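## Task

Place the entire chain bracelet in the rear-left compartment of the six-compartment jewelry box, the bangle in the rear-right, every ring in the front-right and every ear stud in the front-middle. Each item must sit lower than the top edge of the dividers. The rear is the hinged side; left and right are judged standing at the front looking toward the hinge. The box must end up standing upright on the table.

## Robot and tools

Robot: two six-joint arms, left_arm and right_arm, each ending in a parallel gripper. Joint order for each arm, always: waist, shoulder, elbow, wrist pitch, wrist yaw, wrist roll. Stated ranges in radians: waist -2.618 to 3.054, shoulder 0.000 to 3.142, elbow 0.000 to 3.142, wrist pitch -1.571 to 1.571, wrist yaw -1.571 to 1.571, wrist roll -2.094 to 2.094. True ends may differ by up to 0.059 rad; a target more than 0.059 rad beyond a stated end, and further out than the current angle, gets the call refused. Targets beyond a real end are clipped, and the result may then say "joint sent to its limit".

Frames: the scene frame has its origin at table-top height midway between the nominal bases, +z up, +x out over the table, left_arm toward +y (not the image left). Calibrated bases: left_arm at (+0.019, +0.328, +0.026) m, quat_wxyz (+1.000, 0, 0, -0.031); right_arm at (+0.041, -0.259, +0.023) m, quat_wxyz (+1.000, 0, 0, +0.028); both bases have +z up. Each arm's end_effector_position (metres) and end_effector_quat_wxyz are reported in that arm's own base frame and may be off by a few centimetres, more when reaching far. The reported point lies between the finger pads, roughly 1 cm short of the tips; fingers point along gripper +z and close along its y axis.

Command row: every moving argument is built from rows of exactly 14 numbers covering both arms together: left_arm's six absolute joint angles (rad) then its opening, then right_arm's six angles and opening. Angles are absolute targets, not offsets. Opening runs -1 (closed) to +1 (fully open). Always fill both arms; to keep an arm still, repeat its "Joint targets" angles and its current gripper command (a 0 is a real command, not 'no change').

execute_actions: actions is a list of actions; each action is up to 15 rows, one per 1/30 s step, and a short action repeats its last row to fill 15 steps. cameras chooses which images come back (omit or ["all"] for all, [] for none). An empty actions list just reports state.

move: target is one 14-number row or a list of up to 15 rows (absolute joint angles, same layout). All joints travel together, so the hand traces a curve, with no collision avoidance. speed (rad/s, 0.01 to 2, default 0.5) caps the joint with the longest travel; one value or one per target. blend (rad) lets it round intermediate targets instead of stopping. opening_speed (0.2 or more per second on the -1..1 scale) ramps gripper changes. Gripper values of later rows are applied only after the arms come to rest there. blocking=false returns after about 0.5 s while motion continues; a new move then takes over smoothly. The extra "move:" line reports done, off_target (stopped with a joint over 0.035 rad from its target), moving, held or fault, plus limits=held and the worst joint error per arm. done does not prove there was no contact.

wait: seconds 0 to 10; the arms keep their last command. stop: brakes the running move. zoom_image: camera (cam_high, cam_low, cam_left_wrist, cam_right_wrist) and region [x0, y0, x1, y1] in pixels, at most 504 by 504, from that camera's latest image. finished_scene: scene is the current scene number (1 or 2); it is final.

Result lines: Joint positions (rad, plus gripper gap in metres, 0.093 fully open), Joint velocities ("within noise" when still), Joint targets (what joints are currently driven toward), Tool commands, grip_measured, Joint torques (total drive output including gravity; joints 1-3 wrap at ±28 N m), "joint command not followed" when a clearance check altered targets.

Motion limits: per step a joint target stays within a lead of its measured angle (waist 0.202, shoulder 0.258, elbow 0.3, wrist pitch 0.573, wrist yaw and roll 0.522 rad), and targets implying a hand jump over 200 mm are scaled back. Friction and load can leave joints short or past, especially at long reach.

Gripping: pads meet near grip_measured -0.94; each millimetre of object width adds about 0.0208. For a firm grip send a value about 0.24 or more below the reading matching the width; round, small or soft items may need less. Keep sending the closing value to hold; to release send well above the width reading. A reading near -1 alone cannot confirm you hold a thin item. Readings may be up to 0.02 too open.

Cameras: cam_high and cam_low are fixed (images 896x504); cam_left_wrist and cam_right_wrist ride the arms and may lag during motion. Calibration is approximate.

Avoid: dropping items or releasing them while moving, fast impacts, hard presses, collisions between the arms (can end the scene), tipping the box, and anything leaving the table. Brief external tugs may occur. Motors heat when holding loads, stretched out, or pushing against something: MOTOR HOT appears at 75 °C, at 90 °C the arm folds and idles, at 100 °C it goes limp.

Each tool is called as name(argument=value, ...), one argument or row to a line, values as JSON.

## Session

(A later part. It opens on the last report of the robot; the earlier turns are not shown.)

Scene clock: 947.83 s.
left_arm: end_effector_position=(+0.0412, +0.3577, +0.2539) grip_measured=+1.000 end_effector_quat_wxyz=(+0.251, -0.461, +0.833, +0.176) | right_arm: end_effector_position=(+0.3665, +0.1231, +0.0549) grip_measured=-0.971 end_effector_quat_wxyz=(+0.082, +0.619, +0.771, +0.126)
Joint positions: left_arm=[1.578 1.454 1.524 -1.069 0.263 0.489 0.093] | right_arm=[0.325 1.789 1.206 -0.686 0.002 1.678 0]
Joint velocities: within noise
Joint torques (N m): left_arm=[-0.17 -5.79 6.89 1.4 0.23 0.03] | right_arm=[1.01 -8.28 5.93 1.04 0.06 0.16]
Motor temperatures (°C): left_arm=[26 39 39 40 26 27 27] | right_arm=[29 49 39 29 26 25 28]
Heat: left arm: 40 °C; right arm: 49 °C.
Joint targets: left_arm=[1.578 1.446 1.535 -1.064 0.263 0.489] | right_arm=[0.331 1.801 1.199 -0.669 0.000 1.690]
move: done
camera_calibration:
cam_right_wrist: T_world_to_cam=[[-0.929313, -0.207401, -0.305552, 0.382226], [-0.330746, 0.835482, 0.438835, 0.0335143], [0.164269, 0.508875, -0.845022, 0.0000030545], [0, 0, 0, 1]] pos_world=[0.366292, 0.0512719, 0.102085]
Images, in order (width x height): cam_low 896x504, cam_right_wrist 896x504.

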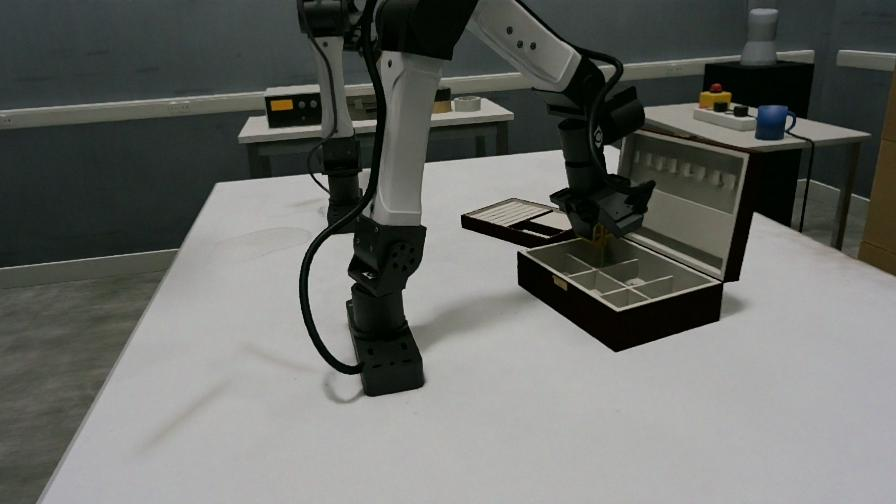

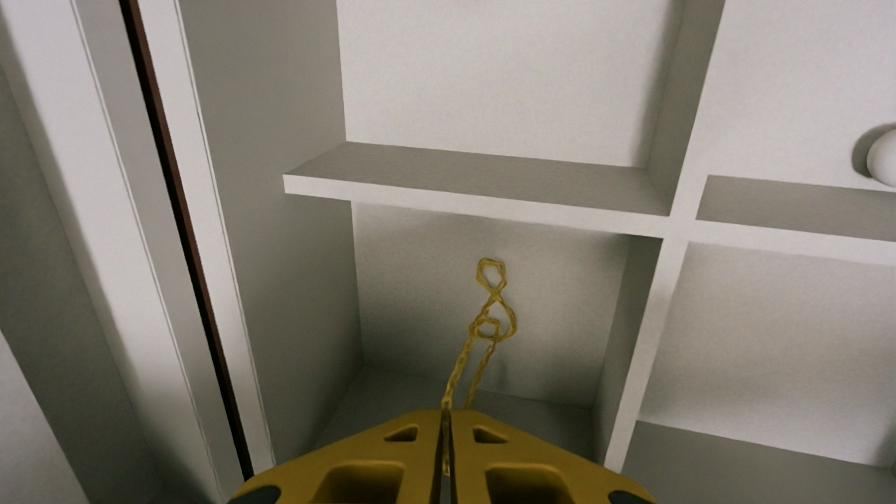

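move(
  target=[1.578,1.446,1.535,-1.064,0.263,0.489,1,0.331,1.841,1.1379,-0.5677,0,1.69,-1],
  speed=0.2,
  cameras=["cam_right_wrist","cam_low"],
)

zoom_image(
  camera="cam_low",
  region=[500, 110, 760, 360],
)

Scene clock: 956.80 s.
left_arm: end_effector_position=(+0.0412, +0.3577, +0.2539) grip_measured=+1.000 end_effector_quat_wxyz=(+0.251, -0.461, +0.833, +0.176) | right_arm: end_effector_position=(+0.3672, +0.1234, +0.0292) grip_measured=-0.971 end_effector_quat_wxyz=(+0.082, +0.619, +0.771, +0.126)
Joint positions: left_arm=[1.578 1.454 1.524 -1.069 0.263 0.489 0.093] | right_arm=[0.325 1.828 1.145 -0.585 0.002 1.678 0]
Joint velocities: within noise
Joint torques (N m): left_arm=[-0.18 -5.79 6.89 1.4 0.23 0.03] | right_arm=[1.01 -8.38 5.67 1.09 0.07 0.16]
Motor temperatures (°C): left_arm=[26 39 39 40 26 27 27] | right_arm=[29 49 38 29 26 25 28]
Heat: left arm: 40 °C; right arm: 49 °C.
Joint targets: left_arm=[1.578 1.446 1.535 -1.064 0.263 0.489] | right_arm=[0.331 1.841 1.138 -0.568 0.000 1.690]
move: done
camera_calibration:
cam_right_wrist: T_world_to_cam=[[-0.928981, -0.207289, -0.306636, 0.374965], [-0.331222, 0.835322, 0.438781, 0.0450458], [0.165185, 0.509184, -0.844657, -0.0223811], [0, 0, 0, 1]] pos_world=[0.366953, 0.0514946, 0.0763081]
Images, in order (width x height): cam_low 896x504, cam_right_wrist 896x504.

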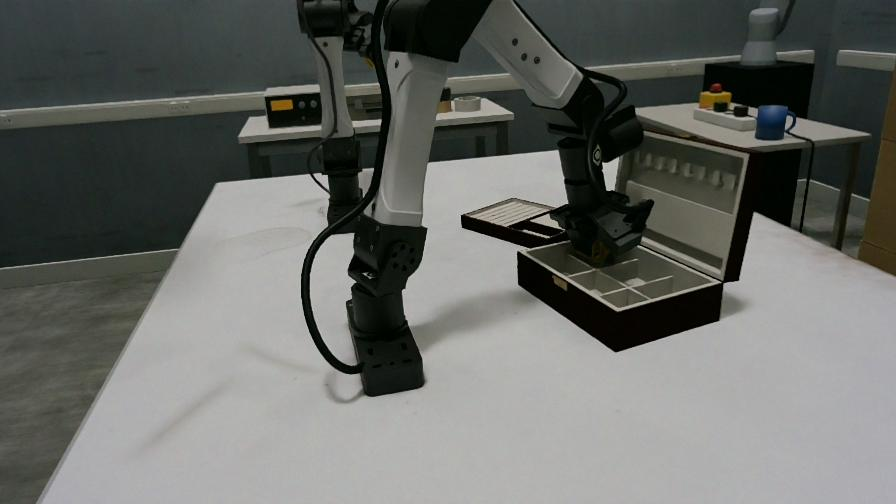

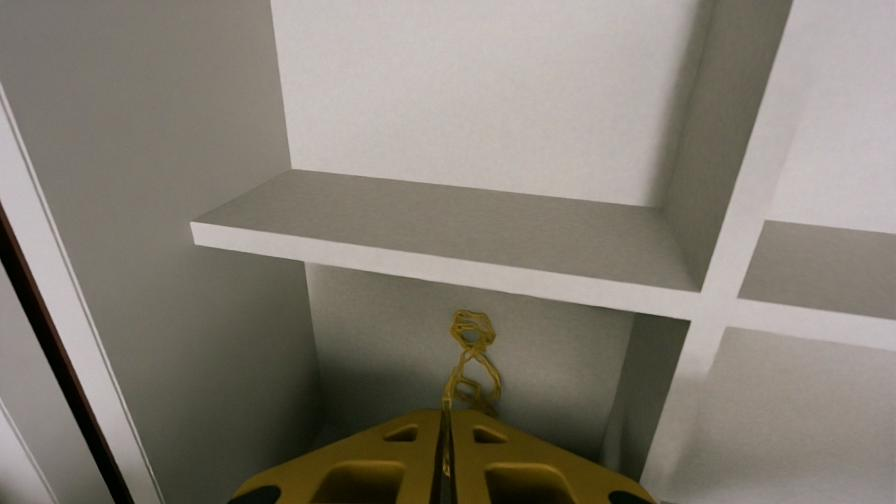

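Scaled by 1.938 from the camera's 896x504 image, which has a finer 1280x720 frame.

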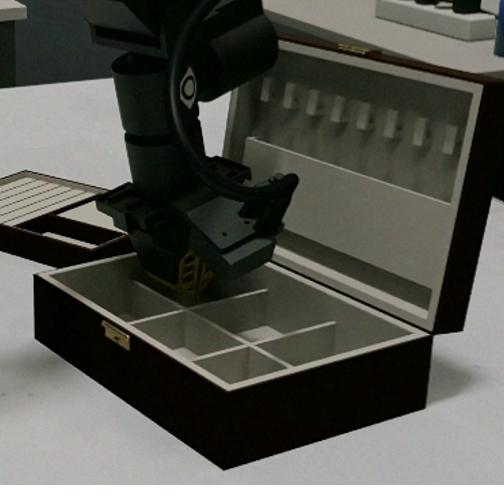

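move(
  target=[
    [1.578,1.446,1.535,-1.064,0.263,0.489,1,0.331,1.8627,1.1128,-0.5209,0,1.69,-1],
    [1.578,1.446,1.535,-1.064,0.263,0.489,1,0.331,1.8627,1.1128,-0.5209,0,1.69,-0.6],
  ],
  speed=0.2,
  opening_speed=0.5,
  cameras=["cam_right_wrist","cam_low"],
)

Scene clock: 965.47 s.
left_arm: end_effector_position=(+0.0412, +0.3577, +0.2539) grip_measured=+1.000 end_effector_quat_wxyz=(+0.251, -0.461, +0.833, +0.176) | right_arm: end_effector_position=(+0.3736, +0.1255, +0.0201) grip_measured=-0.602 end_effector_quat_wxyz=(+0.090, +0.618, +0.769, +0.139)
Joint positions: left_arm=[1.578 1.454 1.524 -1.069 0.263 0.489 0.093] | right_arm=[0.325 1.848 1.121 -0.512 0.002 1.678 0.016]
Joint velocities: within noise
Joint torques (N m): left_arm=[-0.18 -5.78 6.89 1.4 0.23 0.02] | right_arm=[1.01 -8.34 5.49 0.88 0.07 0.15]
Motor temperatures (°C): left_arm=[26 39 39 40 26 27 27] | right_arm=[29 49 38 29 26 25 28]
Heat: left arm: 40 °C; right arm: 49 °C.
Joint targets: left_arm=[1.578 1.446 1.535 -1.064 0.263 0.489] | right_arm=[0.331 1.863 1.113 -0.521 0.000 1.690]
move: done
camera_calibration:
cam_right_wrist: T_world_to_cam=[[-0.920267, -0.203953, -0.333934, 0.375456], [-0.34294, 0.831339, 0.437341, 0.0542566], [0.188415, 0.51699, -0.834998, -0.0420635], [0, 0, 0, 1]] pos_world=[0.372052, 0.0532161, 0.0665259]
Images, in order (width x height): cam_low 896x504, cam_right_wrist 896x504.

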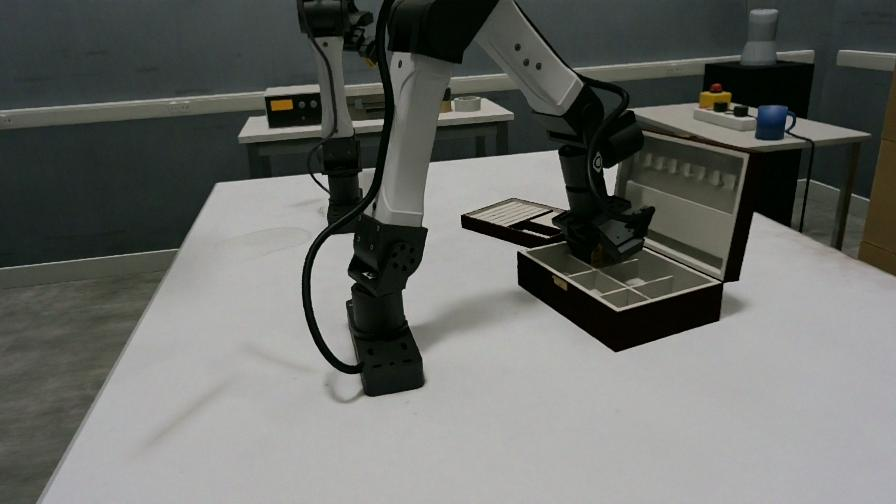

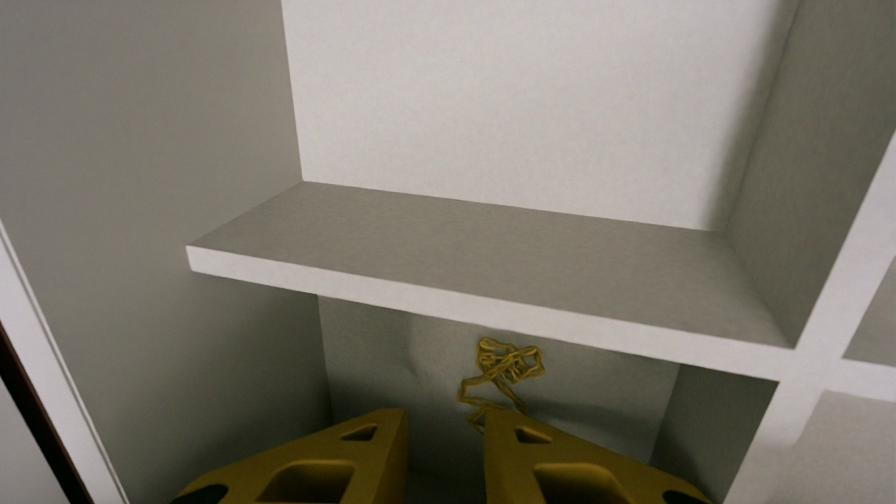

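move(
  target=[
    [1.578,1.446,1.535,-1.064,0.263,0.489,1,0.331,1.7757,1.5924,-1.0875,0,1.69,-0.6],
    [1.578,1.446,1.535,-1.064,0.263,0.489,1,0.6,1.7757,1.5924,-1.2,0,1.2,-0.6],
  ],
  speed=0.6,
  blend=0.03,
  cameras=["cam_right_wrist","cam_low","cam_high"],
)

zoom_image(
  camera="cam_high",
  region=[480, 190, 620, 310],
)

zoom_image(
  camera="cam_low",
  region=[500, 170, 760, 360],
)

Scene clock: 980.27 s.
left_arm: end_effector_position=(+0.0412, +0.3577, +0.2539) grip_measured=+1.000 end_effector_quat_wxyz=(+0.251, -0.461, +0.833, +0.176) | right_arm: end_effector_position=(+0.3068, +0.2097, +0.1368) grip_measured=-0.602 end_effector_quat_wxyz=(+0.052, +0.301, +0.950, +0.065)
Joint positions: left_arm=[1.578 1.454 1.524 -1.069 0.263 0.489 0.093] | right_arm=[0.6 1.796 1.576 -1.183 0.002 1.213 0.016]
Joint velocities: within noise
Joint torques (N m): left_arm=[-0.18 -5.78 6.87 1.4 0.23 0.02] | right_arm=[0.44 -11.6 8.27 0.46 0.07 -0.07]
Motor temperatures (°C): left_arm=[26 39 39 40 26 27 27] | right_arm=[29 49 38 29 26 25 28]
Heat: left arm: 40 °C; right arm: 49 °C.
Joint targets: left_arm=[1.578 1.446 1.535 -1.064 0.263 0.489] | right_arm=[0.600 1.776 1.592 -1.200 0.000 1.200]
move: done
camera_calibration:
cam_right_wrist: T_world_to_cam=[[-0.55749, -0.813509, -0.165551, 0.363585], [-0.799011, 0.471648, 0.373001, 0.134448], [-0.225358, 0.340221, -0.912942, 0.199115], [0, 0, 0, 1]] pos_world=[0.354993, 0.164625, 0.191823]
Images, in order (width x height): cam_high 896x504, cam_low 896x504, cam_right_wrist 896x504.

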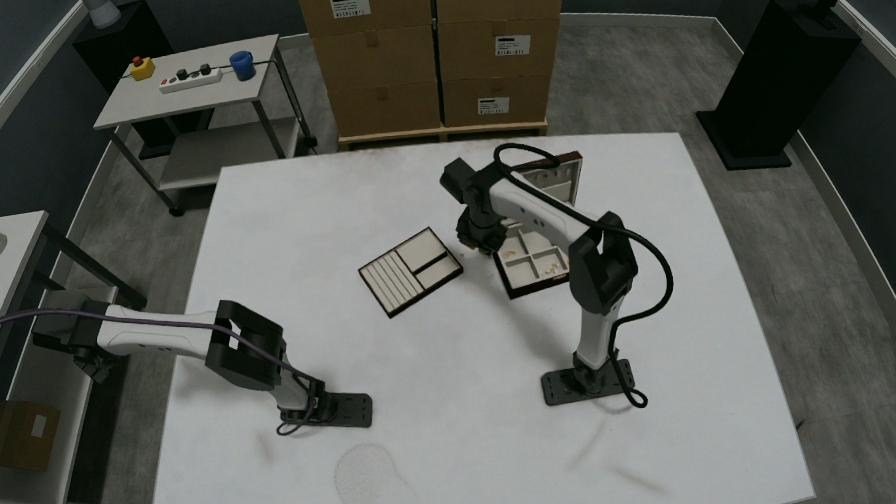

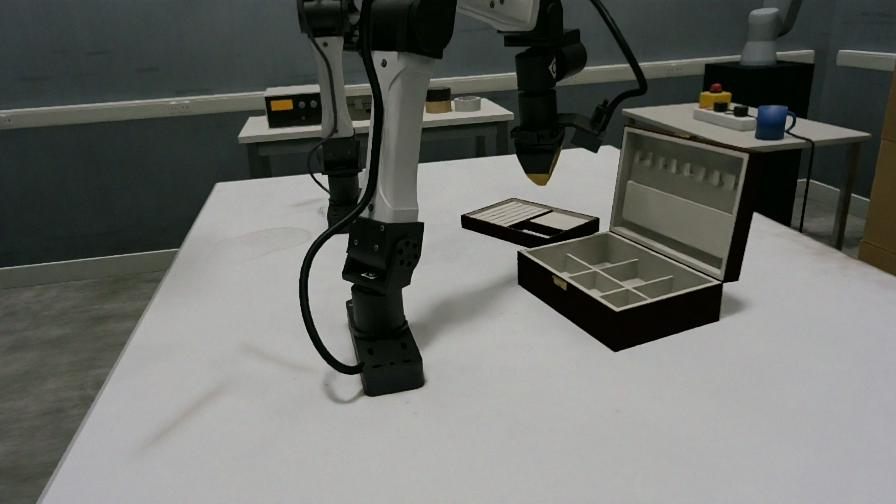

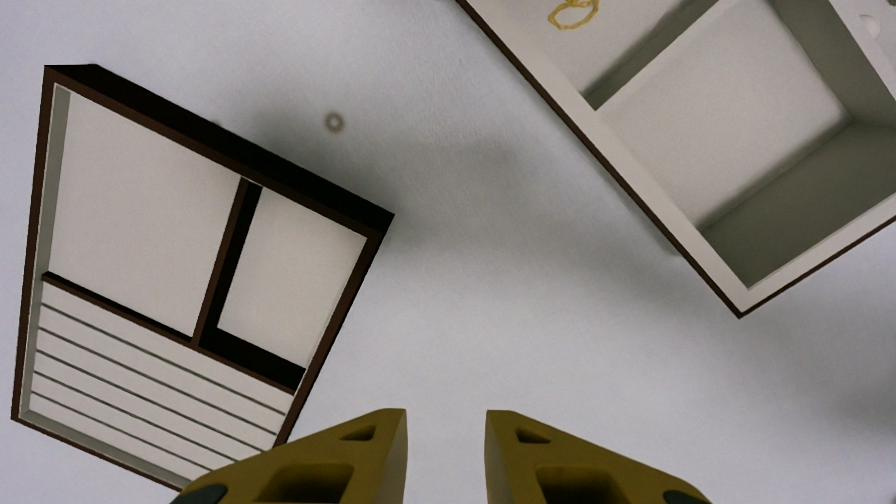

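Scaled by 3.600 from the camera's 896x504 image, which has a finer 1280x720 frame.

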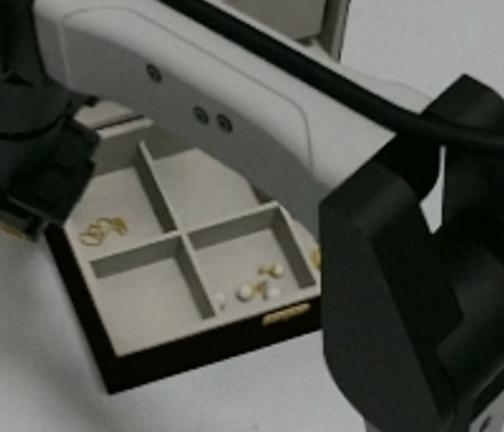

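Scaled by 1.938 from the camera's 896x504 image, which has a finer 1280x720 frame.

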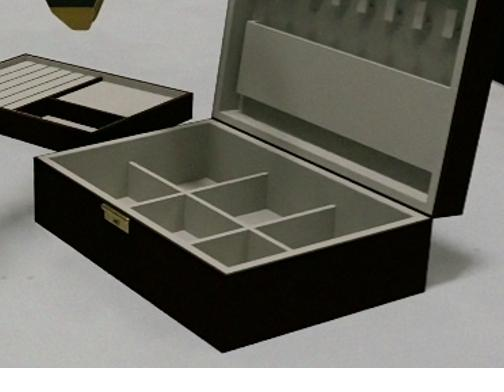

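zoom_image(
  camera="cam_right_wrist",
  region=[170, 80, 390, 200],
)

move(
  target=[1.578,1.446,1.535,-1.064,0.263,0.489,1,-0.9,1.0,1.2,-1.0,0,0,0],
  speed=1,
  cameras=["cam_high","cam_low"],
)

zoom_image(
  camera="cam_high",
  region=[480, 190, 620, 310],
)

zoom_image(
  camera="cam_high",
  region=[350, 220, 490, 360],
)

Scaled by 2.291 from the camera's 896x504 image, which has a finer 1280x720 frame.

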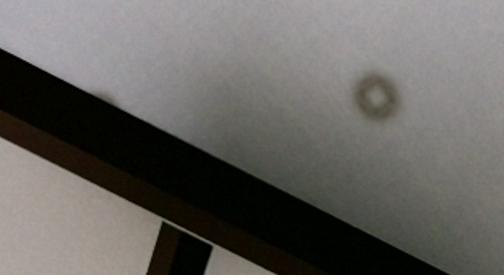

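Scene clock: 992.13 s.
left_arm: end_effector_position=(+0.0412, +0.3577, +0.2539) grip_measured=+1.000 end_effector_quat_wxyz=(+0.251, -0.461, +0.833, +0.176) | right_arm: end_effector_position=(+0.1706, -0.2128, +0.2690) grip_measured=-0.002 end_effector_quat_wxyz=(+0.335, +0.407, +0.835, -0.158)
Joint positions: left_arm=[1.578 1.454 1.524 -1.069 0.263 0.489 0.093] | right_arm=[-0.895 1.004 1.209 -1.016 0 0.013 0.045]
Joint velocities: within noise
Joint torques (N m): left_arm=[-0.2 -5.78 6.89 1.4 0.23 0.02] | right_arm=[0.05 -2.54 6.31 1.96 0.02 -0.11]
Motor temperatures (°C): left_arm=[26 39 39 40 26 27 27] | right_arm=[29 51 39 29 26 25 28]
Heat: left arm: 40 °C; right arm: 51 °C.
Joint targets: left_arm=[1.578 1.446 1.535 -1.064 0.263 0.489] | right_arm=[-0.900 1.000 1.200 -1.000 0.000 0.000]
move: done
Images, in order (width x height): cam_high 896x504, cam_low 896x504.

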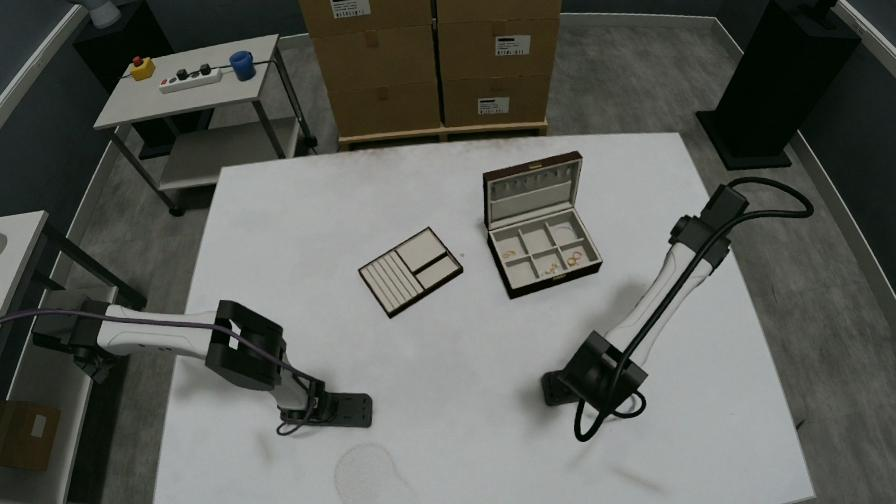

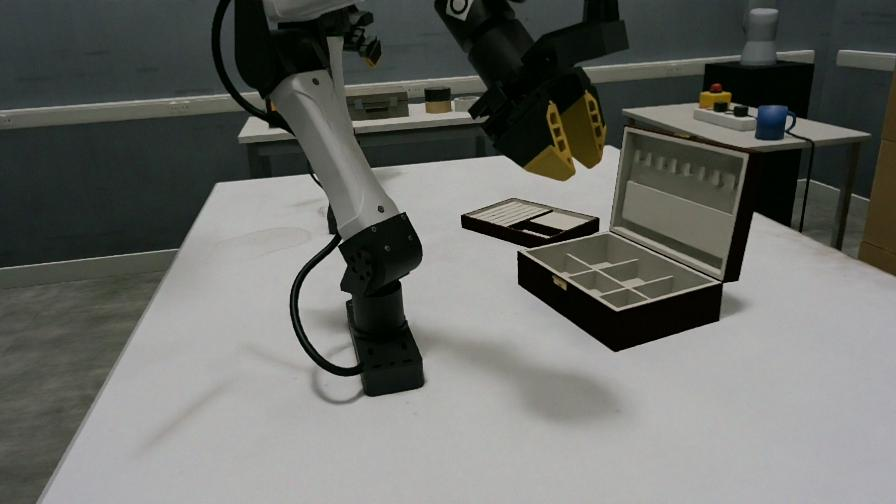

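Scaled by 3.600 from the camera's 896x504 image, which has a finer 1280x720 frame.

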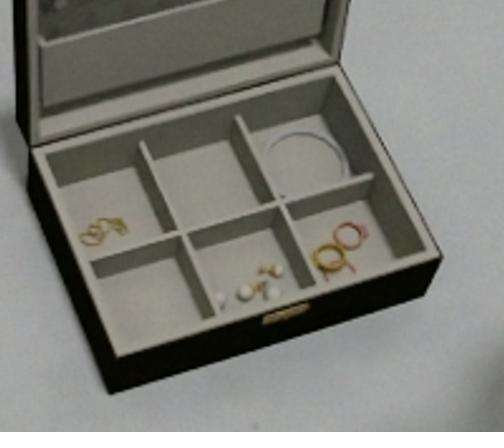

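Scaled by 3.600 from the camera's 896x504 image, which has a finer 1280x720 frame.

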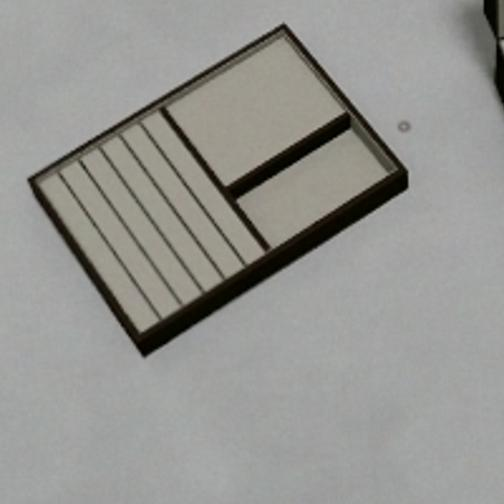

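finished_scene(
  scene=1,
)

The scene is finished: the task was done.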